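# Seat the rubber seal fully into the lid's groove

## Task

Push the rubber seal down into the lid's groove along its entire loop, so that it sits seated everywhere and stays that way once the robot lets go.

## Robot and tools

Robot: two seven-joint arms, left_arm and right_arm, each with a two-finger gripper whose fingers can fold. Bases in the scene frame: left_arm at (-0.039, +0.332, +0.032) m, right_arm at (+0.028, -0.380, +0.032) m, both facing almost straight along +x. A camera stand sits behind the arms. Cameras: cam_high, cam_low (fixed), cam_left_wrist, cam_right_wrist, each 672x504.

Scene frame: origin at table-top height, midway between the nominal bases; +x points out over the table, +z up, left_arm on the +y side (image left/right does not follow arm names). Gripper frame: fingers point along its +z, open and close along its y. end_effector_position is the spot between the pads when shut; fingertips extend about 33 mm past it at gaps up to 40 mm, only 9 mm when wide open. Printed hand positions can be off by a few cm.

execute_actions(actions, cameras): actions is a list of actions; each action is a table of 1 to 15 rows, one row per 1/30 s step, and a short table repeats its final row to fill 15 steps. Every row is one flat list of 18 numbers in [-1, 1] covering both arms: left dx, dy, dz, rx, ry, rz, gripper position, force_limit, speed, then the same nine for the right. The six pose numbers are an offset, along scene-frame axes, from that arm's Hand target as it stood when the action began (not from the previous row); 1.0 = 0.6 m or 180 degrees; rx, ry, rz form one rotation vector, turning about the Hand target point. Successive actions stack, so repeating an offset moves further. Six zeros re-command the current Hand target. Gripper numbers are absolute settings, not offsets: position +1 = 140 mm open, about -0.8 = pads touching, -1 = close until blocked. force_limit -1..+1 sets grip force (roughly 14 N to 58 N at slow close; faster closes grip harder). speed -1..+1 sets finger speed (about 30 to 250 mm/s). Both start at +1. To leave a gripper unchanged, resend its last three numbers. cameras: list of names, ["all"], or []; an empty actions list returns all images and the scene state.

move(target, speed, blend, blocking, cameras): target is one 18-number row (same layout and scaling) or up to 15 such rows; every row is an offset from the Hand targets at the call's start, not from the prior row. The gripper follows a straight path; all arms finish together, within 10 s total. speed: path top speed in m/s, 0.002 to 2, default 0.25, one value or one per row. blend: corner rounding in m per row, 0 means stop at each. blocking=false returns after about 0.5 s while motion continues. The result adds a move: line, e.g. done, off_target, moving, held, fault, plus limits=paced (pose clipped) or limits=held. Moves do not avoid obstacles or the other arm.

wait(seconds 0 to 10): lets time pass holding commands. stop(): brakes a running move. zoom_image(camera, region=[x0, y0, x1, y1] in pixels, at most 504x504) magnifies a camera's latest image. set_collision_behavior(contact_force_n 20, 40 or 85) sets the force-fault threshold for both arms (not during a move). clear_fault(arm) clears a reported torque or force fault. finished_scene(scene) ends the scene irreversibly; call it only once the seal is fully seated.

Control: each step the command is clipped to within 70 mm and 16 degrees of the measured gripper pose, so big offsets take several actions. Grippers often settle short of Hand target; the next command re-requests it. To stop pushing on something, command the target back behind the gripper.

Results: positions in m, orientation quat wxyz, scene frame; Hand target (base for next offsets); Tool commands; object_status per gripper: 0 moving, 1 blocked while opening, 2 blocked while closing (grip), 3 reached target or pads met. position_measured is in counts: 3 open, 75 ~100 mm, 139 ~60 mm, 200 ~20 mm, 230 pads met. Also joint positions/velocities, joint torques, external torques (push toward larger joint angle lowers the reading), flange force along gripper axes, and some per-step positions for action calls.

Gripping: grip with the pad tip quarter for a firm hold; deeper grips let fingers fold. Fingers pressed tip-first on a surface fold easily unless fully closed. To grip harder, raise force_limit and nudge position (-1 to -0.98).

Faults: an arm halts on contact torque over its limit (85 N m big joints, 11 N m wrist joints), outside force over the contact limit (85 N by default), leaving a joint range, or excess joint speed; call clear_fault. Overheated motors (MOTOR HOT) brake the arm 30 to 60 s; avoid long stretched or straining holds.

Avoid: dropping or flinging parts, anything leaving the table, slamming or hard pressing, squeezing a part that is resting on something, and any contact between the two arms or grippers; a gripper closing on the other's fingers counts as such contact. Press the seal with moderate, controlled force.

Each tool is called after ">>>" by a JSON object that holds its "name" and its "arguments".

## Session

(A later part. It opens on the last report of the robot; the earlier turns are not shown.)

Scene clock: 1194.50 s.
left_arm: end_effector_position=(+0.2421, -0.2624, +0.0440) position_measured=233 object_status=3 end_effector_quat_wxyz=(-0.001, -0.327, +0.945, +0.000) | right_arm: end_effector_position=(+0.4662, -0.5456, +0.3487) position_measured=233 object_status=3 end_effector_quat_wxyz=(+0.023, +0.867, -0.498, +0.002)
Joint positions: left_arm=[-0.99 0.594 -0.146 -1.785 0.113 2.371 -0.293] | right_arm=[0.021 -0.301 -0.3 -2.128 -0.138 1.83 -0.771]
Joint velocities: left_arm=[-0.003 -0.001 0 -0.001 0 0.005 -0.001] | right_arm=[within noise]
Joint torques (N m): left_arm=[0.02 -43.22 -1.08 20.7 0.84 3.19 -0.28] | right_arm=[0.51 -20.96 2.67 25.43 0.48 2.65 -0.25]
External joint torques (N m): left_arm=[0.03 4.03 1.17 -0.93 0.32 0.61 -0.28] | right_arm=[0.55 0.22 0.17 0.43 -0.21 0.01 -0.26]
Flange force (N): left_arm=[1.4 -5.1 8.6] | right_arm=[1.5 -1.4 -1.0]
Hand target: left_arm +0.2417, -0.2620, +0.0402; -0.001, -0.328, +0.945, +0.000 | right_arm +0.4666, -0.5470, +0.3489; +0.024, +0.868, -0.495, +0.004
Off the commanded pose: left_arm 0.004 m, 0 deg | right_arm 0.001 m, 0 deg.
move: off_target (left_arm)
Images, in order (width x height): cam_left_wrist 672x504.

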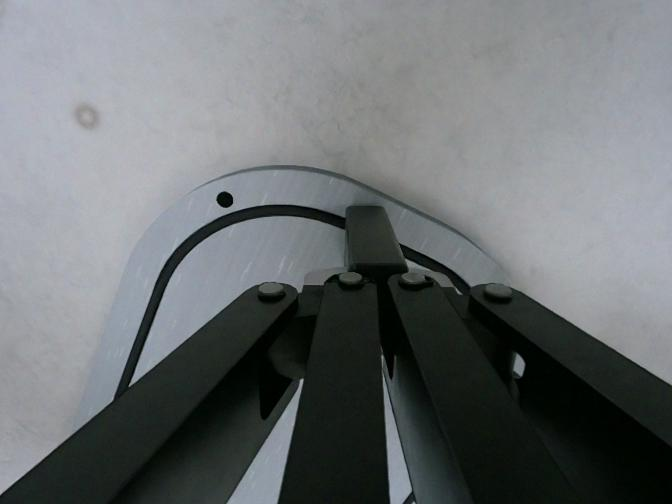

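>>> {"name": "move", "arguments": {"target": [[0,0,0.033,0,0,0,-1,-1,0,0,0,0,0,0,0,-1,-1,0],[0.0115,-0.032,0.033,0,0,0,-1,-1,0,0,0,0,0,0,0,-1,-1,0],[0.0115,-0.032,0,0,0,0,-1,-1,0,0,0,0,0,0,0,-1,-1,0]], "speed": [0.05,0.06,0.03], "cameras": ["cam_left_wrist"]}}

>>> {"name": "move", "arguments": {"target": [[0,0,0.033,0,0,0,-1,-1,0,0,0,0,0,0,0,-1,-1,0],[0.018,-0.024,0.033,0,0,0,-1,-1,0,0,0,0,0,0,0,-1,-1,0],[0.018,-0.024,0,0,0,0,-1,-1,0,0,0,0,0,0,0,-1,-1,0]], "speed": [0.05,0.06,0.03], "cameras": ["cam_left_wrist"]}}

Scene clock: 1203.07 s.
left_arm: end_effector_position=(+0.2487, -0.2816, +0.0439) position_measured=233 object_status=3 end_effector_quat_wxyz=(-0.001, -0.327, +0.945, +0.000) | right_arm: end_effector_position=(+0.4662, -0.5456, +0.3487) position_measured=233 object_status=3 end_effector_quat_wxyz=(+0.023, +0.867, -0.498, +0.002)
Joint positions: left_arm=[-1.003 0.648 -0.14 -1.689 0.112 2.33 -0.293] | right_arm=[0.021 -0.301 -0.3 -2.128 -0.138 1.83 -0.771]
Joint velocities: left_arm=[-0.001 0.001 0 -0.001 -0.002 0.003 0.001] | right_arm=[within noise]
Joint torques (N m): left_arm=[-0.12 -45.3 -0.94 21.17 0.8 3.16 -0.23] | right_arm=[0.49 -20.87 2.67 25.45 0.51 2.66 -0.2]
External joint torques (N m): left_arm=[-0.13 3.79 1.34 -0.93 0.25 0.58 -0.23] | right_arm=[0.49 0.1 0.15 0.62 -0.17 0.04 -0.21]
Flange force (N): left_arm=[1.4 -4.8 7.8] | right_arm=[1.6 -1.5 -1.4]
Hand target: left_arm +0.2486, -0.2812, +0.0402; -0.001, -0.328, +0.945, +0.000 | right_arm +0.4666, -0.5470, +0.3489; +0.024, +0.868, -0.495, +0.004
Off the commanded pose: left_arm 0.004 m, 0 deg | right_arm 0.001 m, 0 deg.
move: off_target (left_arm)
Images, in order (width x height): cam_left_wrist 672x504.

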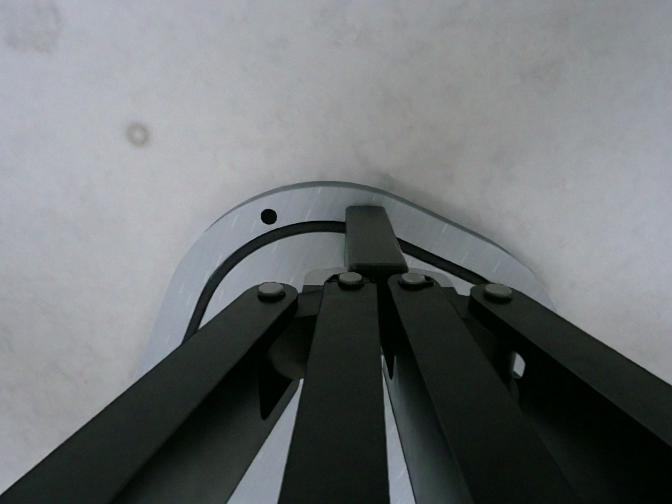

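Scene clock: 1205.50 s.
left_arm: end_effector_position=(+0.2587, -0.2962, +0.0438) position_measured=233 object_status=3 end_effector_quat_wxyz=(-0.002, -0.330, +0.944, +0.000) | right_arm: end_effector_position=(+0.4662, -0.5456, +0.3487) position_measured=233 object_status=3 end_effector_quat_wxyz=(+0.023, +0.867, -0.498, +0.002)
Joint positions: left_arm=[-1.003 0.699 -0.139 -1.6 0.113 2.29 -0.293] | right_arm=[0.021 -0.301 -0.3 -2.128 -0.138 1.83 -0.771]
Joint velocities: left_arm=[0 0 0.001 -0.001 0 0.005 -0.001] | right_arm=[within noise]
Joint torques (N m): left_arm=[0.22 -46.98 -1.02 21.56 1.32 3.17 0.03] | right_arm=[0.5 -20.94 2.67 25.47 0.49 2.65 -0.22]
External joint torques (N m): left_arm=[0.48 3.61 1.55 -0.9 0.75 0.58 0.03] | right_arm=[0.57 0.04 0.23 0.62 -0.19 0.03 -0.23]
Flange force (N): left_arm=[0.3 -4.7 7.3] | right_arm=[1.4 -1.4 -1.5]
Hand target: left_arm +0.2594, -0.2956, +0.0402; -0.001, -0.328, +0.945, +0.000 | right_arm +0.4666, -0.5470, +0.3489; +0.024, +0.868, -0.495, +0.004
Off the commanded pose: left_arm 0.004 m, 0 deg | right_arm 0.001 m, 0 deg.
move: off_target (left_arm)
Images, in order (width x height): cam_left_wrist 672x504.

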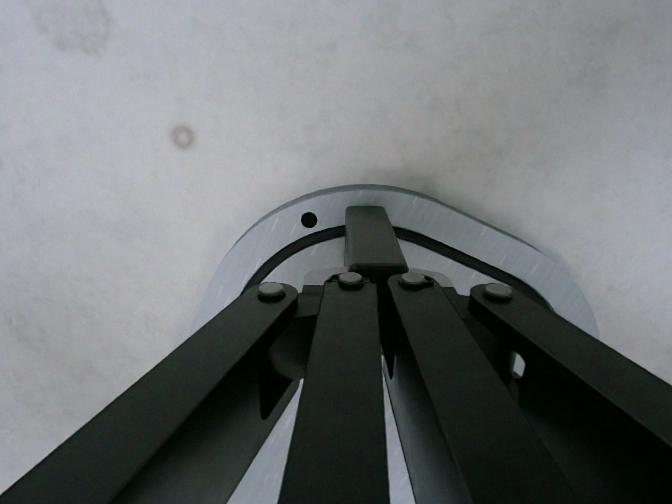

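>>> {"name": "move", "arguments": {"target": [[0,0,0.033,0,0,0,-1,-1,0,0,0,0,0,0,0,-1,-1,0],[0.023,-0.020,0.033,0,0,0,-1,-1,0,0,0,0,0,0,0,-1,-1,0],[0.023,-0.020,0,0,0,0,-1,-1,0,0,0,0,0,0,0,-1,-1,0]], "speed": [0.05,0.06,0.03], "cameras": ["cam_left_wrist"]}}

>>> {"name": "move", "arguments": {"target": [[0,0,0.033,0,0,0,-1,-1,0,0,0,0,0,0,0,-1,-1,0],[0.029,-0.011,0.033,0,0,0,-1,-1,0,0,0,0,0,0,0,-1,-1,0],[0.029,-0.011,0,0,0,0,-1,-1,0,0,0,0,0,0,0,-1,-1,0]], "speed": [0.05,0.06,0.03], "cameras": ["cam_left_wrist"]}}

Scene clock: 1213.33 s.
left_arm: end_effector_position=(+0.2724, -0.3081, +0.0437) position_measured=233 object_status=3 end_effector_quat_wxyz=(-0.002, -0.331, +0.944, +0.000) | right_arm: end_effector_position=(+0.4662, -0.5456, +0.3487) position_measured=233 object_status=3 end_effector_quat_wxyz=(+0.023, +0.867, -0.498, +0.002)
Joint positions: left_arm=[-0.999 0.75 -0.139 -1.509 0.115 2.25 -0.283] | right_arm=[0.021 -0.301 -0.3 -2.128 -0.138 1.83 -0.771]
Joint velocities: left_arm=[0 0 0 -0.001 0 0.003 0] | right_arm=[within noise]
Joint torques (N m): left_arm=[0.38 -48.58 -1.29 21.99 1.29 3.19 0.17] | right_arm=[0.49 -20.9 2.7 25.45 0.49 2.66 -0.18]
External joint torques (N m): left_arm=[0.44 3.39 1.19 -0.81 0.71 0.61 0.17] | right_arm=[0.49 0.19 0.16 0.54 -0.2 0.03 -0.19]
Flange force (N): left_arm=[0.1 -4.7 6.7] | right_arm=[1.6 -1.5 -1.2]
Hand target: left_arm +0.2732, -0.3076, +0.0402; -0.001, -0.328, +0.945, +0.000 | right_arm +0.4666, -0.5470, +0.3489; +0.024, +0.868, -0.495, +0.004
Off the commanded pose: left_arm 0.004 m, 0 deg | right_arm 0.001 m, 0 deg.
move: off_target (left_arm)
Images, in order (width x height): cam_left_wrist 672x504.

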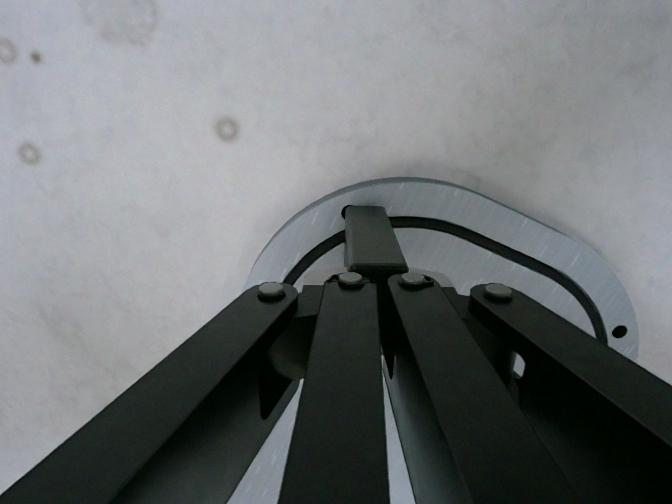

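Scene clock: 1215.73 s.
left_arm: end_effector_position=(+0.2896, -0.3147, +0.0436) position_measured=233 object_status=3 end_effector_quat_wxyz=(-0.003, -0.331, +0.944, +0.000) | right_arm: end_effector_position=(+0.4662, -0.5456, +0.3487) position_measured=233 object_status=3 end_effector_quat_wxyz=(+0.023, +0.867, -0.498, +0.002)
Joint positions: left_arm=[-0.986 0.795 -0.139 -1.429 0.118 2.214 -0.264] | right_arm=[0.021 -0.301 -0.3 -2.128 -0.138 1.83 -0.771]
Joint velocities: left_arm=[0 0.001 -0.001 0 0 0.004 -0.001] | right_arm=[within noise]
Joint torques (N m): left_arm=[0.41 -49.85 -1.34 22.32 1.33 3.22 0.18] | right_arm=[0.46 -20.91 2.65 25.48 0.49 2.66 -0.22]
External joint torques (N m): left_arm=[0.32 3.5 1.09 -0.89 0.72 0.62 0.18] | right_arm=[0.44 -0.01 0.11 0.72 -0.2 0.05 -0.22]
Flange force (N): left_arm=[0.3 -4.9 6.7] | right_arm=[1.7 -1.3 -1.6]
Hand target: left_arm +0.2906, -0.3142, +0.0402; -0.001, -0.328, +0.945, +0.000 | right_arm +0.4666, -0.5470, +0.3489; +0.024, +0.868, -0.495, +0.004
Off the commanded pose: left_arm 0.004 m, 0 deg | right_arm 0.001 m, 0 deg.
move: off_target (left_arm)
Images, in order (width x height): cam_left_wrist 672x504.

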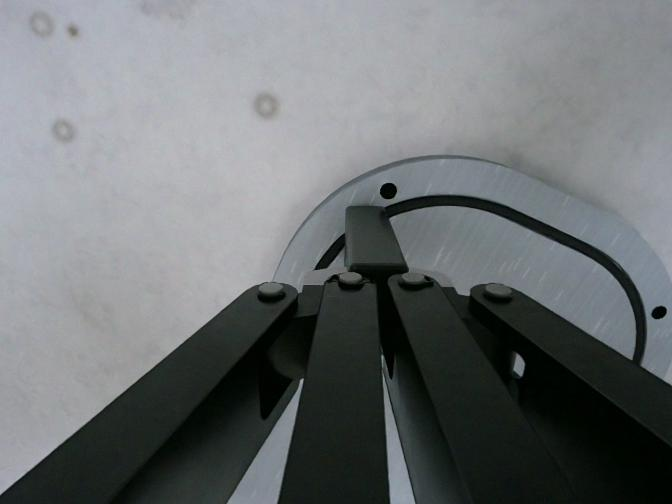

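>>> {"name": "move", "arguments": {"target": [[0,0,0.033,0,0,0,-1,-1,0,0,0,0,0,0,0,-1,-1,0],[0.036,-0.002,0.033,0,0,0,-1,-1,0,0,0,0,0,0,0,-1,-1,0],[0.036,-0.002,0,0,0,0,-1,-1,0,0,0,0,0,0,0,-1,-1,0]], "speed": [0.05,0.06,0.03], "cameras": ["cam_left_wrist"]}}

>>> {"name": "move", "arguments": {"target": [[0,0,0.033,0,0,0,-1,-1,0,0,0,0,0,0,0,-1,-1,0],[0.038,0.003,0.033,0,0,0,-1,-1,0,0,0,0,0,0,0,-1,-1,0],[0.038,0.003,0,0,0,0,-1,-1,0,0,0,0,0,0,0,-1,-1,0]], "speed": [0.05,0.06,0.03], "cameras": ["cam_left_wrist"]}}

Scene clock: 1224.37 s.
left_arm: end_effector_position=(+0.3113, -0.3165, +0.0436) position_measured=233 object_status=3 end_effector_quat_wxyz=(-0.003, -0.331, +0.944, +0.000) | right_arm: end_effector_position=(+0.4662, -0.5456, +0.3487) position_measured=233 object_status=3 end_effector_quat_wxyz=(+0.023, +0.867, -0.498, +0.002)
Joint positions: left_arm=[-0.964 0.834 -0.14 -1.359 0.12 2.185 -0.238] | right_arm=[0.021 -0.301 -0.3 -2.128 -0.138 1.83 -0.771]
Joint torques (N m): left_arm=[0.47 -51.05 -1.3 22.38 1.38 3.04 0.15] | right_arm=[0.54 -20.92 2.65 25.43 0.49 2.67 -0.23]
External joint torques (N m): left_arm=[0.2 3.13 1.04 -1.01 0.77 0.45 0.15] | right_arm=[0.52 -0.04 0.11 0.67 -0.2 0.06 -0.24]
Flange force (N): left_arm=[0.1 -3.5 5.8] | right_arm=[1.5 -1.2 -1.5]
Hand target: left_arm +0.3122, -0.3154, +0.0402; -0.001, -0.328, +0.945, +0.000 | right_arm +0.4666, -0.5470, +0.3489; +0.024, +0.868, -0.495, +0.004
Off the commanded pose: left_arm 0.004 m, 0 deg | right_arm 0.001 m, 0 deg.
move: off_target (left_arm)
Images, in order (width x height): cam_left_wrist 672x504.

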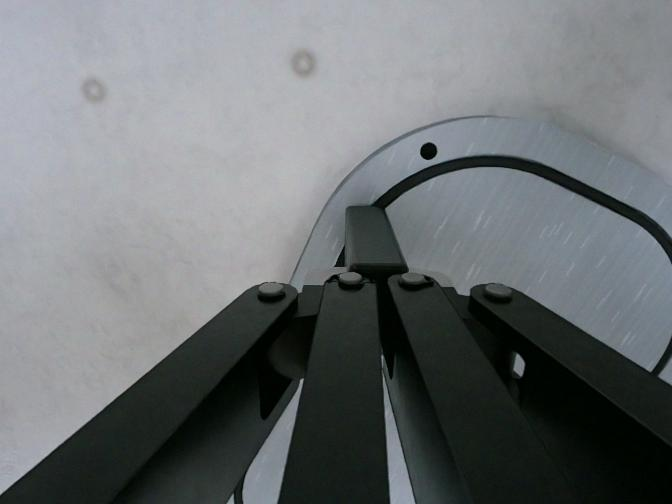

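Scene clock: 1226.83 s.
left_arm: end_effector_position=(+0.3343, -0.3136, +0.0435) position_measured=233 object_status=3 end_effector_quat_wxyz=(-0.003, -0.331, +0.944, +0.001) | right_arm: end_effector_position=(+0.4662, -0.5456, +0.3487) position_measured=233 object_status=3 end_effector_quat_wxyz=(+0.023, +0.867, -0.498, +0.002)
Joint positions: left_arm=[-0.939 0.87 -0.141 -1.295 0.123 2.154 -0.209] | right_arm=[0.021 -0.301 -0.3 -2.128 -0.138 1.83 -0.771]
Joint torques (N m): left_arm=[0.25 -51.71 -1.56 22.78 1.33 3.29 0.2] | right_arm=[0.5 -20.99 2.67 25.46 0.49 2.67 -0.23]
External joint torques (N m): left_arm=[0.2 3.51 0.94 -0.9 0.7 0.69 0.2] | right_arm=[0.58 0.21 0.22 0.51 -0.19 0.04 -0.23]
Flange force (N): left_arm=[0.2 -5.2 6.6] | right_arm=[1.6 -1.6 -1.2]
Hand target: left_arm +0.3350, -0.3136, +0.0402; -0.001, -0.328, +0.945, +0.000 | right_arm +0.4666, -0.5470, +0.3489; +0.024, +0.868, -0.495, +0.004
Off the commanded pose: left_arm 0.003 m, 0 deg | right_arm 0.001 m, 0 deg.
move: done
Images, in order (width x height): cam_left_wrist 672x504.

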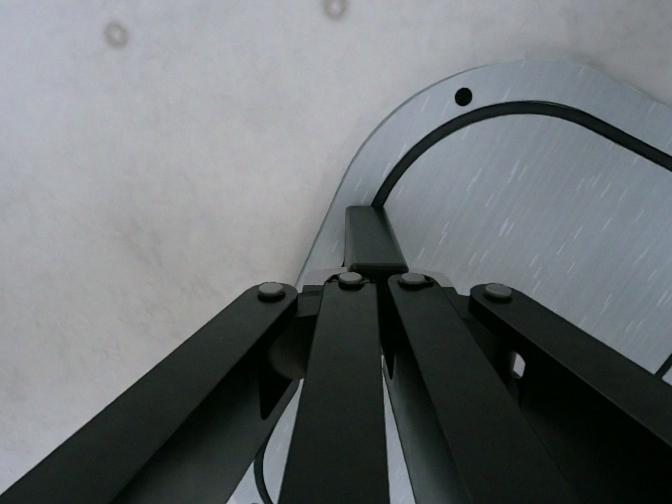

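>>> {"name": "move", "arguments": {"target": [[0,0,0.033,0,0,0,-1,-1,0,0,0,0,0,0,0,-1,-1,0],[0.039,0.004,0.033,0,0,0,-1,-1,0,0,0,0,0,0,0,-1,-1,0],[0.039,0.004,0,0,0,0,-1,-1,0,0,0,0,0,0,0,-1,-1,0]], "speed": [0.05,0.06,0.03], "cameras": ["cam_left_wrist"]}}

>>> {"name": "move", "arguments": {"target": [[0,0,0.033,0,0,0,-1,-1,0,0,0,0,0,0,0,-1,-1,0],[0.039,0.004,0.033,0,0,0,-1,-1,0,0,0,0,0,0,0,-1,-1,0],[0.039,0.004,0,0,0,0,-1,-1,0,0,0,0,0,0,0,-1,-1,0]], "speed": [0.05,0.06,0.03], "cameras": ["cam_left_wrist"]}}

>>> {"name": "move", "arguments": {"target": [[0,0,0.033,0,0,0,-1,-1,0,0,0,0,0,0,0,-1,-1,0],[0.039,0.004,0.033,0,0,0,-1,-1,0,0,0,0,0,0,0,-1,-1,0],[0.039,0.004,0,0,0,0,-1,-1,0,0,0,0,0,0,0,-1,-1,0]], "speed": [0.05,0.06,0.03], "cameras": ["cam_left_wrist"]}}

Scene clock: 1236.00 s.
left_arm: end_effector_position=(+0.3576, -0.3111, +0.0434) position_measured=233 object_status=3 end_effector_quat_wxyz=(-0.003, -0.331, +0.944, +0.001) | right_arm: end_effector_position=(+0.4662, -0.5456, +0.3487) position_measured=233 object_status=3 end_effector_quat_wxyz=(+0.023, +0.867, -0.498, +0.002)
Joint positions: left_arm=[-0.915 0.91 -0.142 -1.223 0.125 2.121 -0.179] | right_arm=[0.021 -0.301 -0.3 -2.128 -0.138 1.83 -0.771]
Joint torques (N m): left_arm=[0.13 -52.67 -1.45 23.01 1.42 3.42 0.25] | right_arm=[0.56 -20.87 2.71 25.45 0.5 2.67 -0.19]
External joint torques (N m): left_arm=[0.19 3.53 1.13 -0.93 0.78 0.81 0.25] | right_arm=[0.63 0.27 0.24 0.54 -0.18 0.04 -0.2]
Flange force (N): left_arm=[0.0 -5.1 6.7] | right_arm=[1.6 -1.8 -1.2]
Hand target: left_arm +0.3584, -0.3112, +0.0402; -0.001, -0.328, +0.945, +0.000 | right_arm +0.4666, -0.5470, +0.3489; +0.024, +0.868, -0.495, +0.004
Off the commanded pose: left_arm 0.003 m, 0 deg | right_arm 0.001 m, 0 deg.
move: done
Images, in order (width x height): cam_left_wrist 672x504.

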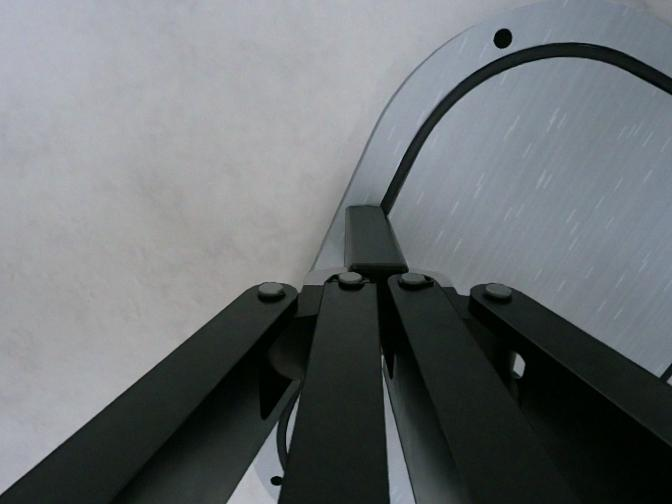

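Scene clock: 1238.50 s.
left_arm: end_effector_position=(+0.3809, -0.3089, +0.0432) position_measured=233 object_status=3 end_effector_quat_wxyz=(-0.003, -0.331, +0.944, +0.001) | right_arm: end_effector_position=(+0.4662, -0.5456, +0.3487) position_measured=233 object_status=3 end_effector_quat_wxyz=(+0.023, +0.867, -0.498, +0.002)
Joint positions: left_arm=[-0.893 0.957 -0.142 -1.138 0.127 2.083 -0.148] | right_arm=[0.021 -0.301 -0.3 -2.128 -0.138 1.83 -0.771]
Joint torques (N m): left_arm=[0.22 -53.92 -1.39 23.15 1.42 3.3 0.21] | right_arm=[0.49 -20.89 2.67 25.42 0.5 2.65 -0.17]
External joint torques (N m): left_arm=[0.05 3.11 1 -0.97 0.76 0.71 0.21] | right_arm=[0.59 0.19 0.25 0.5 -0.18 0.02 -0.17]
Flange force (N): left_arm=[0.0 -3.8 5.8] | right_arm=[1.4 -1.6 -1.2]
Hand target: left_arm +0.3818, -0.3088, +0.0402; -0.001, -0.328, +0.945, +0.000 | right_arm +0.4666, -0.5470, +0.3489; +0.024, +0.868, -0.495, +0.004
Off the commanded pose: left_arm 0.003 m, 0 deg | right_arm 0.001 m, 0 deg.
move: done
Images, in order (width x height): cam_left_wrist 672x504.

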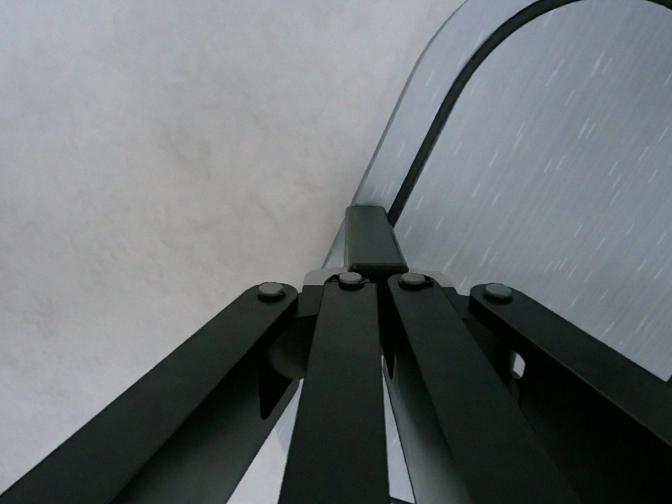

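Scene clock: 1241.07 s.
left_arm: end_effector_position=(+0.4044, -0.3064, +0.0425) position_measured=233 object_status=3 end_effector_quat_wxyz=(-0.003, -0.331, +0.944, +0.001) | right_arm: end_effector_position=(+0.4662, -0.5456, +0.3487) position_measured=233 object_status=3 end_effector_quat_wxyz=(+0.023, +0.867, -0.498, +0.002)
Joint positions: left_arm=[-0.874 1.014 -0.141 -1.036 0.128 2.038 -0.118] | right_arm=[0.021 -0.301 -0.3 -2.128 -0.138 1.83 -0.771]
Joint torques (N m): left_arm=[0.16 -55.33 -1.29 23.59 1.38 3.17 0.22] | right_arm=[0.5 -20.95 2.7 25.47 0.51 2.66 -0.22]
External joint torques (N m): left_arm=[0.06 2.52 1 -0.64 0.71 0.59 0.22] | right_arm=[0.51 0.12 0.18 0.54 -0.18 0.03 -0.23]
Flange force (N): left_arm=[0.0 0.0 0.0] | right_arm=[1.5 -1.4 -1.3]
Hand target: left_arm +0.4052, -0.3064, +0.0402; -0.001, -0.328, +0.945, +0.000 | right_arm +0.4666, -0.5470, +0.3489; +0.024, +0.868, -0.495, +0.004
Off the commanded pose: left_arm 0.002 m, 0 deg | right_arm 0.001 m, 0 deg.
move: done
Images, in order (width x height): cam_left_wrist 672x504.

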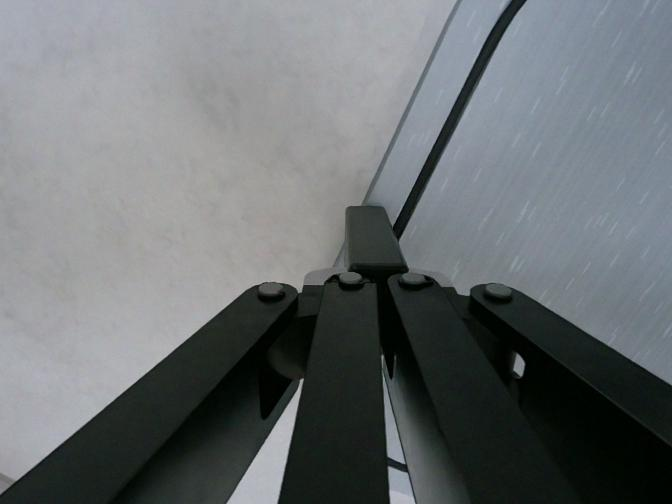

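>>> {"name": "move", "arguments": {"target": [[0,0,0.033,0,0,0,-1,-1,0,0,0,0,0,0,0,-1,-1,0],[-0.0117,0.015,0.033,0,0,0,-1,-1,0,0,0,0,0,0,0,-1,-1,0],[-0.0117,0.015,0,0,0,0,-1,-1,0,0,0,0,0,0,0,-1,-1,0]], "speed": [0.05,0.06,0.03], "cameras": ["cam_left_wrist"]}}

>>> {"name": "move", "arguments": {"target": [[0,0,0.033,0,0,0,-1,-1,0,0,0,0,0,0,0,-1,-1,0],[-0.037,-0.006,0.033,0,0,0,-1,-1,0,0,0,0,0,0,0,-1,-1,0],[-0.037,-0.006,0,0,0,0,-1,-1,0,0,0,0,0,0,0,-1,-1,0]], "speed": [0.05,0.06,0.03], "cameras": ["cam_left_wrist"]}}

>>> {"name": "move", "arguments": {"target": [[0,0,0.033,0,0,0,-1,-1,0,0,0,0,0,0,0,-1,-1,0],[-0.037,-0.006,0.033,0,0,0,-1,-1,0,0,0,0,0,0,0,-1,-1,0],[-0.037,-0.006,0,0,0,0,-1,-1,0,0,0,0,0,0,0,-1,-1,0]], "speed": [0.05,0.06,0.03], "cameras": ["cam_left_wrist"]}}

Scene clock: 1250.63 s.
left_arm: end_effector_position=(+0.3974, -0.2983, +0.0434) position_measured=233 object_status=3 end_effector_quat_wxyz=(-0.002, -0.328, +0.945, +0.000) | right_arm: end_effector_position=(+0.4662, -0.5456, +0.3487) position_measured=233 object_status=3 end_effector_quat_wxyz=(+0.023, +0.867, -0.498, +0.002)
Joint positions: left_arm=[-0.869 0.956 -0.141 -1.139 0.128 2.086 -0.117] | right_arm=[0.021 -0.301 -0.3 -2.128 -0.138 1.83 -0.771]
Joint torques (N m): left_arm=[0.72 -54.15 -1.18 23.28 0.95 3.14 -0.07] | right_arm=[0.51 -20.94 2.64 25.4 0.48 2.66 -0.19]
External joint torques (N m): left_arm=[0.61 2.88 1.23 -0.84 0.3 0.54 -0.07] | right_arm=[0.44 0.24 0.01 0.45 -0.21 0.03 -0.2]
Flange force (N): left_arm=[-0.5 -4.0 5.2] | right_arm=[1.7 -1.3 -1.0]
Hand target: left_arm +0.3982, -0.2974, +0.0402; -0.001, -0.328, +0.945, +0.000 | right_arm +0.4666, -0.5470, +0.3489; +0.024, +0.868, -0.495, +0.004
Off the commanded pose: left_arm 0.003 m, 0 deg | right_arm 0.001 m, 0 deg.
move: done
Images, in order (width x height): cam_left_wrist 672x504.

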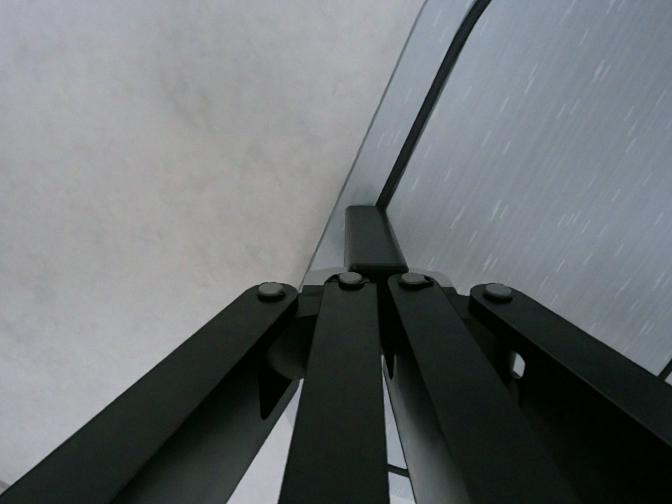

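Scene clock: 1253.07 s.
left_arm: end_effector_position=(+0.3759, -0.3007, +0.0434) position_measured=233 object_status=3 end_effector_quat_wxyz=(-0.001, -0.325, +0.946, +0.001) | right_arm: end_effector_position=(+0.4662, -0.5456, +0.3487) position_measured=233 object_status=3 end_effector_quat_wxyz=(+0.023, +0.867, -0.498, +0.002)
Joint positions: left_arm=[-0.889 0.914 -0.141 -1.215 0.128 2.118 -0.141] | right_arm=[0.021 -0.301 -0.3 -2.128 -0.138 1.83 -0.771]
Joint torques (N m): left_arm=[0.14 -52.59 -1.19 22.69 0.88 3.46 -0.29] | right_arm=[0.5 -20.9 2.67 25.4 0.49 2.67 -0.18]
External joint torques (N m): left_arm=[0.12 3.24 1.28 -1 0.24 0.9 -0.29] | right_arm=[0.6 0.12 0.25 0.57 -0.19 0.05 -0.19]
Flange force (N): left_arm=[0.4 -2.9 6.4] | right_arm=[1.4 -1.6 -1.3]
Hand target: left_arm +0.3760, -0.3010, +0.0402; -0.001, -0.328, +0.945, +0.000 | right_arm +0.4666, -0.5470, +0.3489; +0.024, +0.868, -0.495, +0.004
Off the commanded pose: left_arm 0.003 m, 0 deg | right_arm 0.001 m, 0 deg.
move: done
Images, in order (width x height): cam_left_wrist 672x504.

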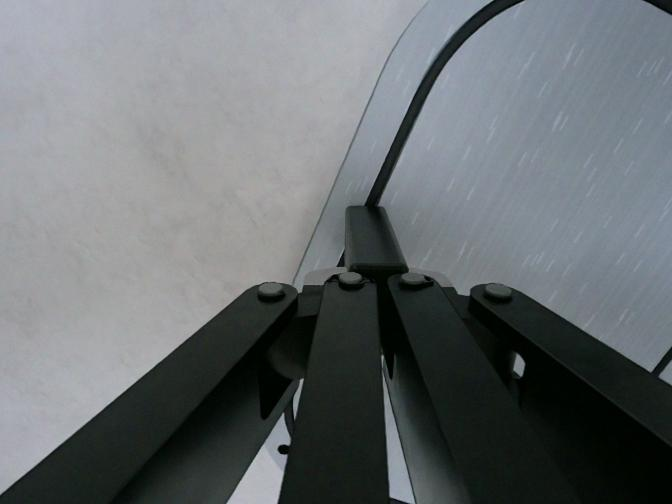

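Scene clock: 1255.50 s.
left_arm: end_effector_position=(+0.3540, -0.3043, +0.0435) position_measured=233 object_status=3 end_effector_quat_wxyz=(-0.001, -0.325, +0.946, +0.001) | right_arm: end_effector_position=(+0.4662, -0.5456, +0.3487) position_measured=233 object_status=3 end_effector_quat_wxyz=(+0.023, +0.867, -0.498, +0.002)
Joint positions: left_arm=[-0.912 0.878 -0.141 -1.28 0.128 2.147 -0.171] | right_arm=[0.021 -0.301 -0.3 -2.128 -0.138 1.83 -0.771]
Joint velocities: left_arm=[-0.001 0 0 0.001 -0.002 0.004 0] | right_arm=[within noise]
Joint torques (N m): left_arm=[0.03 -52.23 -1.33 22.88 0.84 3.43 -0.22] | right_arm=[0.49 -20.95 2.66 25.47 0.48 2.66 -0.23]
External joint torques (N m): left_arm=[-0.1 2.65 1.11 -0.55 0.21 0.89 -0.22] | right_arm=[0.48 0.15 0.11 0.61 -0.21 0.04 -0.24]
Flange force (N): left_arm=[0.7 -3.8 5.6] | right_arm=[1.8 -1.5 -1.4]
Hand target: left_arm +0.3538, -0.3046, +0.0402; -0.001, -0.328, +0.945, +0.000 | right_arm +0.4666, -0.5470, +0.3489; +0.024, +0.868, -0.495, +0.004
Off the commanded pose: left_arm 0.003 m, 0 deg | right_arm 0.001 m, 0 deg.
move: done
Images, in order (width x height): cam_left_wrist 672x504.

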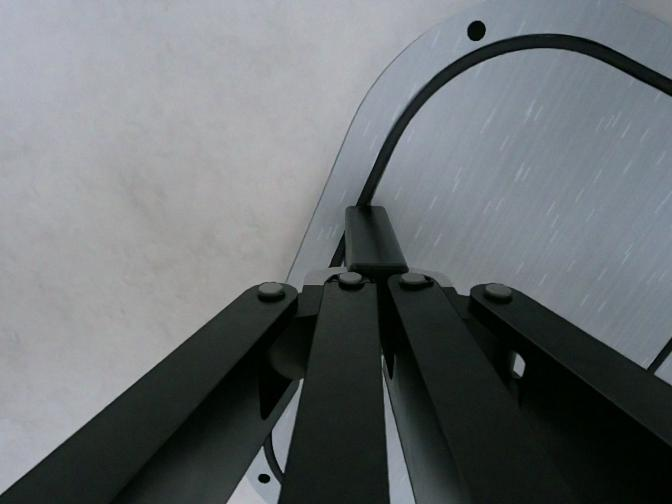

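>>> {"name": "move", "arguments": {"target": [[0,0,0.033,0,0,0,-1,-1,0,0,0,0,0,0,0,-1,-1,0],[0.111,0.02,0.033,0,0,0,-1,-1,0,0,0,0,0,0,0,-1,-1,0],[0.111,0.02,0,0,0,0,-1,-1,0,0,0,0,0,0,0,-1,-1,0]], "speed": [0.05,0.06,0.03], "cameras": ["cam_left_wrist"]}}

>>> {"name": "move", "arguments": {"target": [[0,0,0.033,0,0,0,-1,-1,0,0,0,0,0,0,0,-1,-1,0],[0.037,0.007,0.033,0,0,0,-1,-1,0,0,0,0,0,0,0,-1,-1,0],[0.037,0.007,0,0,0,0,-1,-1,0,0,0,0,0,0,0,-1,-1,0]], "speed": [0.05,0.06,0.03], "cameras": ["cam_left_wrist"]}}

Scene clock: 1263.67 s.
left_arm: end_effector_position=(+0.4195, -0.2926, +0.0433) position_measured=233 object_status=3 end_effector_quat_wxyz=(-0.003, -0.331, +0.944, +0.001) | right_arm: end_effector_position=(+0.4662, -0.5456, +0.3487) position_measured=233 object_status=3 end_effector_quat_wxyz=(+0.023, +0.867, -0.498, +0.002)
Joint positions: left_arm=[-0.845 1 -0.143 -1.059 0.13 2.048 -0.093] | right_arm=[0.021 -0.301 -0.3 -2.128 -0.138 1.83 -0.771]
Joint torques (N m): left_arm=[0.18 -54.44 -1.34 23.5 1.42 3.35 0.24] | right_arm=[0.46 -20.89 2.66 25.48 0.48 2.67 -0.2]
External joint torques (N m): left_arm=[0.38 3.25 1.19 -0.71 0.77 0.76 0.24] | right_arm=[0.48 0.24 0.16 0.6 -0.21 0.05 -0.21]
Flange force (N): left_arm=[-0.6 -7.0 6.0] | right_arm=[1.9 -1.7 -1.3]
Hand target: left_arm +0.4204, -0.2926, +0.0402; -0.001, -0.328, +0.945, +0.000 | right_arm +0.4666, -0.5470, +0.3489; +0.024, +0.868, -0.495, +0.004
Off the commanded pose: left_arm 0.003 m, 0 deg | right_arm 0.001 m, 0 deg.
move: done
Images, in order (width x height): cam_left_wrist 672x504.

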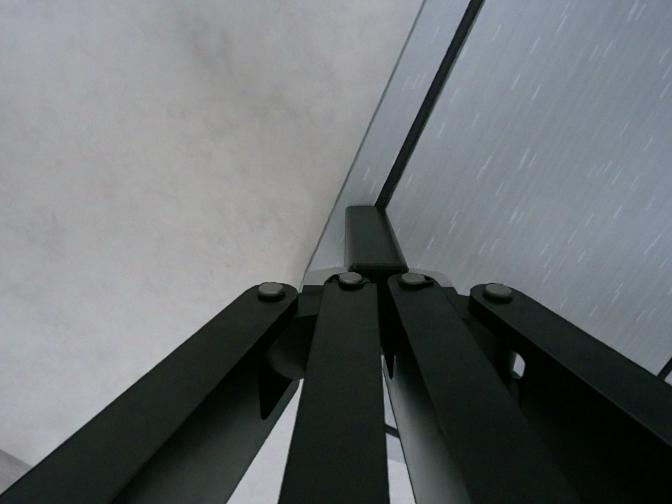

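Scene clock: 1266.20 s.
left_arm: end_effector_position=(+0.4416, -0.2885, +0.0431) position_measured=233 object_status=3 end_effector_quat_wxyz=(-0.003, -0.331, +0.944, +0.001) | right_arm: end_effector_position=(+0.4662, -0.5456, +0.3487) position_measured=233 object_status=3 end_effector_quat_wxyz=(+0.023, +0.867, -0.498, +0.002)
Joint positions: left_arm=[-0.827 1.058 -0.143 -0.954 0.131 2 -0.062] | right_arm=[0.021 -0.301 -0.3 -2.128 -0.138 1.83 -0.771]
Joint torques (N m): left_arm=[0.16 -55.48 -1.11 23.67 1.39 3.3 0.22] | right_arm=[0.45 -20.91 2.66 25.44 0.5 2.66 -0.23]
External joint torques (N m): left_arm=[0.24 3.04 1.18 -0.7 0.72 0.72 0.22] | right_arm=[0.51 0.15 0.19 0.54 -0.19 0.03 -0.24]
Flange force (N): left_arm=[0.0 0.0 0.0] | right_arm=[1.6 -1.4 -1.3]
Hand target: left_arm +0.4426, -0.2884, +0.0402; -0.001, -0.328, +0.945, +0.000 | right_arm +0.4666, -0.5470, +0.3489; +0.024, +0.868, -0.495, +0.004
Off the commanded pose: left_arm 0.003 m, 0 deg | right_arm 0.001 m, 0 deg.
move: done
Images, in order (width x height): cam_left_wrist 672x504.

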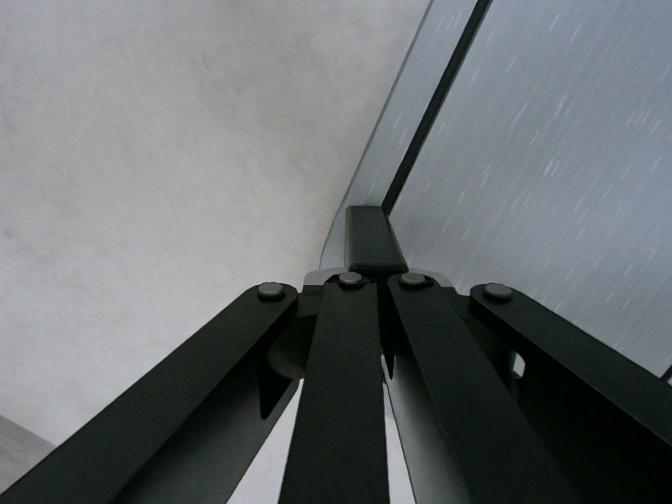

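>>> {"name": "move", "arguments": {"target": [[0,0,0.033,0,0,0,-1,-1,0,0,0,0,0,0,0,-1,-1,0],[0.025,0.017,0.033,0,0,0,-1,-1,0,0,0,0,0,0,0,-1,-1,0],[0.025,0.017,0,0,0,0,-1,-1,0,0,0,0,0,0,0,-1,-1,0]], "speed": [0.05,0.06,0.03], "cameras": ["cam_left_wrist"]}}

>>> {"name": "move", "arguments": {"target": [[0,0,0.033,0,0,0,-1,-1,0,0,0,0,0,0,0,-1,-1,0],[0.018,0.026,0.033,0,0,0,-1,-1,0,0,0,0,0,0,0,-1,-1,0],[0.018,0.026,0,0,0,0,-1,-1,0,0,0,0,0,0,0,-1,-1,0]], "speed": [0.05,0.06,0.03], "cameras": ["cam_left_wrist"]}}

Scene clock: 1274.87 s.
left_arm: end_effector_position=(+0.4572, -0.2790, +0.0432) position_measured=233 object_status=3 end_effector_quat_wxyz=(-0.003, -0.331, +0.944, -0.001) | right_arm: end_effector_position=(+0.4662, -0.5456, +0.3487) position_measured=233 object_status=3 end_effector_quat_wxyz=(+0.023, +0.867, -0.498, +0.002)
Joint positions: left_arm=[-0.805 1.067 -0.143 -0.937 0.131 1.996 -0.039] | right_arm=[0.021 -0.301 -0.3 -2.128 -0.138 1.83 -0.771]
Joint torques (N m): left_arm=[0.07 -55.96 -1.14 23.43 1.38 2.85 0.18] | right_arm=[0.52 -20.91 2.66 25.41 0.51 2.68 -0.24]
External joint torques (N m): left_arm=[0.21 2.34 1.13 -0.77 0.71 0.3 0.18] | right_arm=[0.63 0.18 0.25 0.51 -0.17 0.05 -0.24]
Flange force (N): left_arm=[0.0 0.0 0.0] | right_arm=[1.5 -1.6 -1.2]
Hand target: left_arm +0.4576, -0.2782, +0.0402; -0.001, -0.328, +0.945, +0.000 | right_arm +0.4666, -0.5470, +0.3489; +0.024, +0.868, -0.495, +0.004
Off the commanded pose: left_arm 0.003 m, 0 deg | right_arm 0.001 m, 0 deg.
move: done
Images, in order (width x height): cam_left_wrist 672x504.

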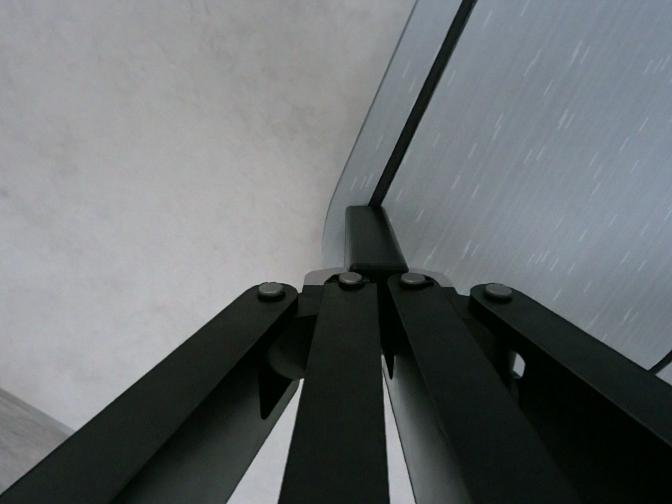

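Scene clock: 1277.27 s.
left_arm: end_effector_position=(+0.4676, -0.2626, +0.0430) position_measured=233 object_status=3 end_effector_quat_wxyz=(-0.003, -0.331, +0.944, +0.001) | right_arm: end_effector_position=(+0.4662, -0.5456, +0.3487) position_measured=233 object_status=3 end_effector_quat_wxyz=(+0.023, +0.867, -0.498, +0.002)
Joint positions: left_arm=[-0.777 1.036 -0.144 -0.994 0.132 2.018 -0.018] | right_arm=[0.021 -0.301 -0.3 -2.128 -0.138 1.83 -0.771]
Joint torques (N m): left_arm=[0.11 -55.61 -1.32 23.6 1.36 3.38 0.19] | right_arm=[0.49 -20.89 2.65 25.44 0.49 2.65 -0.17]
External joint torques (N m): left_arm=[-0.04 2.22 0.92 -0.51 0.69 0.84 0.19] | right_arm=[0.56 -0.04 0.23 0.68 -0.19 0.04 -0.17]
Flange force (N): left_arm=[0.0 0.0 0.0] | right_arm=[1.3 -1.4 -1.6]
Hand target: left_arm +0.4684, -0.2626, +0.0402; -0.001, -0.328, +0.945, +0.000 | right_arm +0.4666, -0.5470, +0.3489; +0.024, +0.868, -0.495, +0.004
Off the commanded pose: left_arm 0.003 m, 0 deg | right_arm 0.001 m, 0 deg.
move: done
Images, in order (width x height): cam_left_wrist 672x504.

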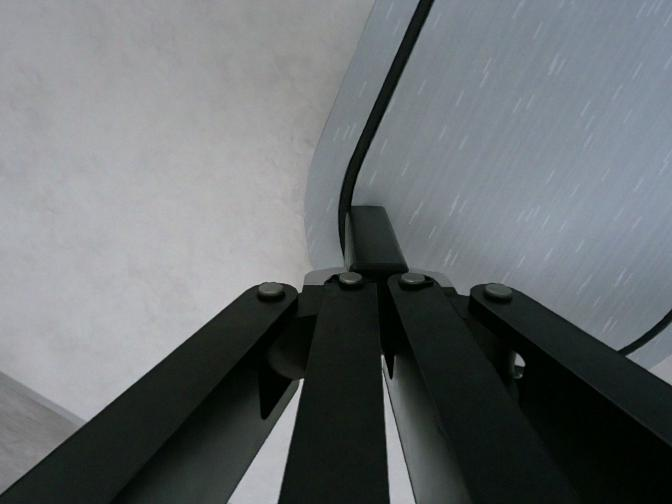

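>>> {"name": "move", "arguments": {"target": [[0,0,0.033,0,0,0,-1,-1,0,0,0,0,0,0,0,-1,-1,0],[0.0095,-0.0127,0.033,0,0,0,-1,-1,0,0,0,0,0,0,0,-1,-1,0],[0.0095,-0.0127,0,0,0,0,-1,-1,0,0,0,0,0,0,0,-1,-1,0]], "speed": [0.05,0.06,0.03], "cameras": ["cam_left_wrist"]}}

>>> {"name": "move", "arguments": {"target": [[0,0,0.033,0,0,0,-1,-1,0,0,0,0,0,0,0,-1,-1,0],[0.023,0.025,0.033,0,0,0,-1,-1,0,0,0,0,0,0,0,-1,-1,0],[0.023,0.025,0,0,0,0,-1,-1,0,0,0,0,0,0,0,-1,-1,0]], "speed": [0.05,0.06,0.03], "cameras": ["cam_left_wrist"]}}

Scene clock: 1286.53 s.
left_arm: end_effector_position=(+0.4735, -0.2702, +0.0431) position_measured=233 object_status=3 end_effector_quat_wxyz=(-0.003, -0.331, +0.944, +0.000) | right_arm: end_effector_position=(+0.4662, -0.5456, +0.3487) position_measured=233 object_status=3 end_effector_quat_wxyz=(+0.023, +0.867, -0.498, +0.002)
Joint positions: left_arm=[-0.786 1.097 -0.143 -0.881 0.132 1.968 -0.014] | right_arm=[0.021 -0.301 -0.3 -2.128 -0.138 1.83 -0.771]
Joint torques (N m): left_arm=[-0.05 -56.12 -1.06 23.74 1.36 3.24 0.15] | right_arm=[0.45 -20.89 2.67 25.42 0.49 2.65 -0.19]
External joint torques (N m): left_arm=[-0.13 2.73 1.01 -0.64 0.68 0.68 0.15] | right_arm=[0.47 0.09 0.17 0.62 -0.2 0.04 -0.19]
Flange force (N): left_arm=[0.0 0.0 0.0] | right_arm=[1.6 -1.4 -1.4]
Hand target: left_arm +0.4741, -0.2703, +0.0402; -0.001, -0.328, +0.945, +0.000 | right_arm +0.4666, -0.5470, +0.3489; +0.024, +0.868, -0.495, +0.004
Off the commanded pose: left_arm 0.003 m, 0 deg | right_arm 0.001 m, 0 deg.
move: done
Images, in order (width x height): cam_left_wrist 672x504.

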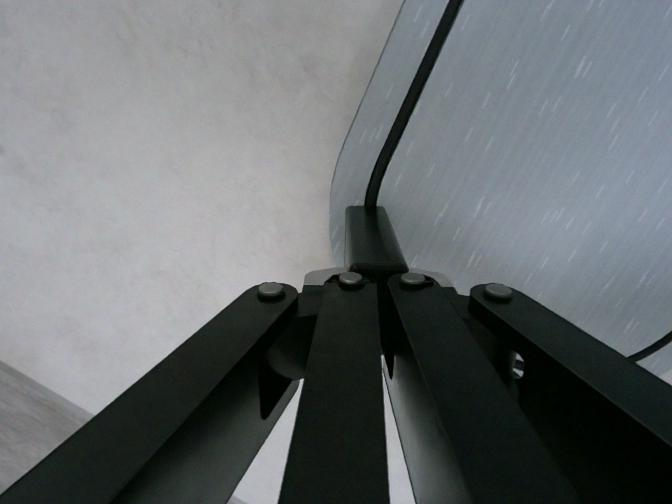

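Scene clock: 1288.97 s.
left_arm: end_effector_position=(+0.4873, -0.2552, +0.0430) position_measured=233 object_status=3 end_effector_quat_wxyz=(-0.003, -0.331, +0.944, +0.001) | right_arm: end_effector_position=(+0.4662, -0.5456, +0.3487) position_measured=233 object_status=3 end_effector_quat_wxyz=(+0.023, +0.867, -0.498, +0.002)
Joint positions: left_arm=[-0.758 1.082 -0.143 -0.909 0.132 1.98 0.01] | right_arm=[0.021 -0.301 -0.3 -2.128 -0.138 1.83 -0.771]
Joint torques (N m): left_arm=[0.08 -56.08 -1.23 23.4 1.34 3.33 0.24] | right_arm=[0.48 -20.94 2.69 25.49 0.49 2.66 -0.22]
External joint torques (N m): left_arm=[0.21 2.36 0.99 -0.82 0.67 0.79 0.24] | right_arm=[0.48 0.08 0.15 0.68 -0.2 0.05 -0.23]
Flange force (N): left_arm=[0.0 0.0 0.0] | right_arm=[1.7 -1.5 -1.5]
Hand target: left_arm +0.4879, -0.2553, +0.0402; -0.001, -0.328, +0.945, +0.000 | right_arm +0.4666, -0.5470, +0.3489; +0.024, +0.868, -0.495, +0.004
Off the commanded pose: left_arm 0.003 m, 0 deg | right_arm 0.001 m, 0 deg.
move: done
Images, in order (width x height): cam_left_wrist 672x504.

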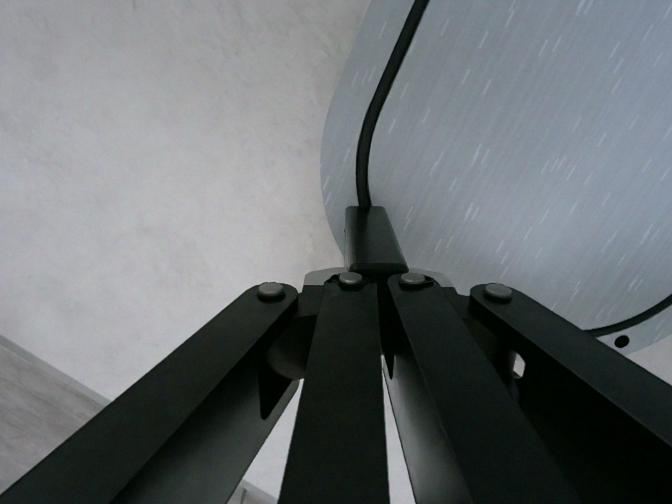

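>>> {"name": "move", "arguments": {"target": [[0,0,0.033,0,0,0,-1,-1,0,0,0,0,0,0,0,-1,-1,0],[0.0133,0.0267,0.033,0,0,0,-1,-1,0,0,0,0,0,0,0,-1,-1,0],[0.0133,0.0267,0,0,0,0,-1,-1,0,0,0,0,0,0,0,-1,-1,0]], "speed": [0.05,0.06,0.03], "cameras": ["cam_left_wrist"]}}

>>> {"name": "move", "arguments": {"target": [[0,0,0.033,0,0,0,-1,-1,0,0,0,0,0,0,0,-1,-1,0],[0.003,0.029,0.033,0,0,0,-1,-1,0,0,0,0,0,0,0,-1,-1,0],[0.003,0.029,0,0,0,0,-1,-1,0,0,0,0,0,0,0,-1,-1,0]], "speed": [0.05,0.06,0.03], "cameras": ["cam_left_wrist"]}}

Scene clock: 1296.73 s.
left_arm: end_effector_position=(+0.4953, -0.2391, +0.0431) position_measured=233 object_status=3 end_effector_quat_wxyz=(-0.003, -0.331, +0.944, +0.001) | right_arm: end_effector_position=(+0.4662, -0.5456, +0.3487) position_measured=233 object_status=3 end_effector_quat_wxyz=(+0.023, +0.867, -0.498, +0.002)
Joint positions: left_arm=[-0.731 1.041 -0.144 -0.984 0.133 2.014 0.028] | right_arm=[0.021 -0.301 -0.3 -2.128 -0.138 1.83 -0.771]
Joint torques (N m): left_arm=[0.13 -55.6 -1.43 23.48 1.3 3.39 0.22] | right_arm=[0.46 -20.9 2.69 25.45 0.48 2.64 -0.2]
External joint torques (N m): left_arm=[0.42 2.29 1.03 -0.62 0.65 0.85 0.22] | right_arm=[0.45 0.14 0.14 0.6 -0.21 0.02 -0.2]
Flange force (N): left_arm=[0.0 0.0 0.0] | right_arm=[1.7 -1.5 -1.4]
Hand target: left_arm +0.4959, -0.2392, +0.0402; -0.001, -0.328, +0.945, +0.000 | right_arm +0.4666, -0.5470, +0.3489; +0.024, +0.868, -0.495, +0.004
Off the commanded pose: left_arm 0.003 m, 0 deg | right_arm 0.001 m, 0 deg.
move: done
Images, in order (width x height): cam_left_wrist 672x504.

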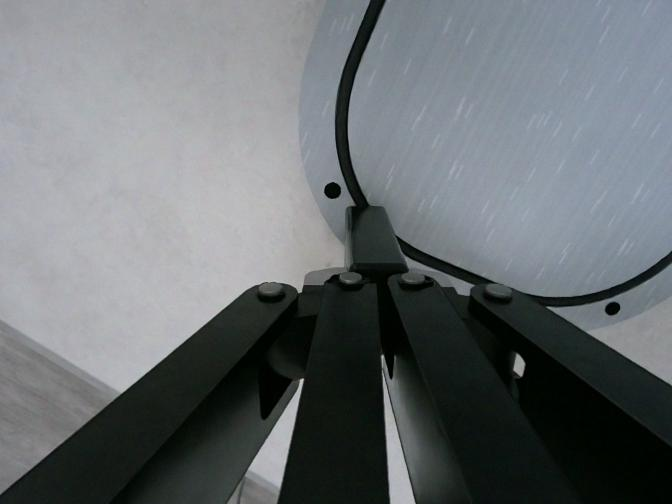

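Scene clock: 1299.20 s.
left_arm: end_effector_position=(+0.4973, -0.2218, +0.0432) position_measured=233 object_status=3 end_effector_quat_wxyz=(-0.002, -0.331, +0.944, +0.000) | right_arm: end_effector_position=(+0.4662, -0.5456, +0.3487) position_measured=233 object_status=3 end_effector_quat_wxyz=(+0.023, +0.867, -0.498, +0.002)
Joint positions: left_arm=[-0.705 0.98 -0.146 -1.096 0.133 2.064 0.04] | right_arm=[0.021 -0.301 -0.3 -2.128 -0.138 1.83 -0.771]
Joint torques (N m): left_arm=[0.17 -54.57 -1.69 23.27 1.24 3.34 0.18] | right_arm=[0.5 -20.96 2.63 25.44 0.48 2.64 -0.18]
External joint torques (N m): left_arm=[0.08 2.81 0.79 -0.86 0.58 0.77 0.18] | right_arm=[0.62 0.13 0.24 0.55 -0.2 0.02 -0.18]
Flange force (N): left_arm=[-0.7 -3.1 5.4] | right_arm=[1.4 -1.6 -1.3]
Hand target: left_arm +0.4977, -0.2218, +0.0402; -0.001, -0.328, +0.945, +0.000 | right_arm +0.4666, -0.5470, +0.3489; +0.024, +0.868, -0.495, +0.004
Off the commanded pose: left_arm 0.003 m, 0 deg | right_arm 0.001 m, 0 deg.
move: done
Images, in order (width x height): cam_left_wrist 672x504.

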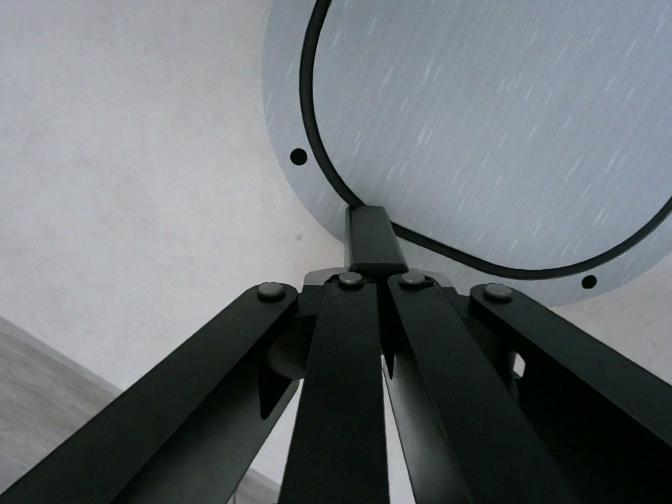

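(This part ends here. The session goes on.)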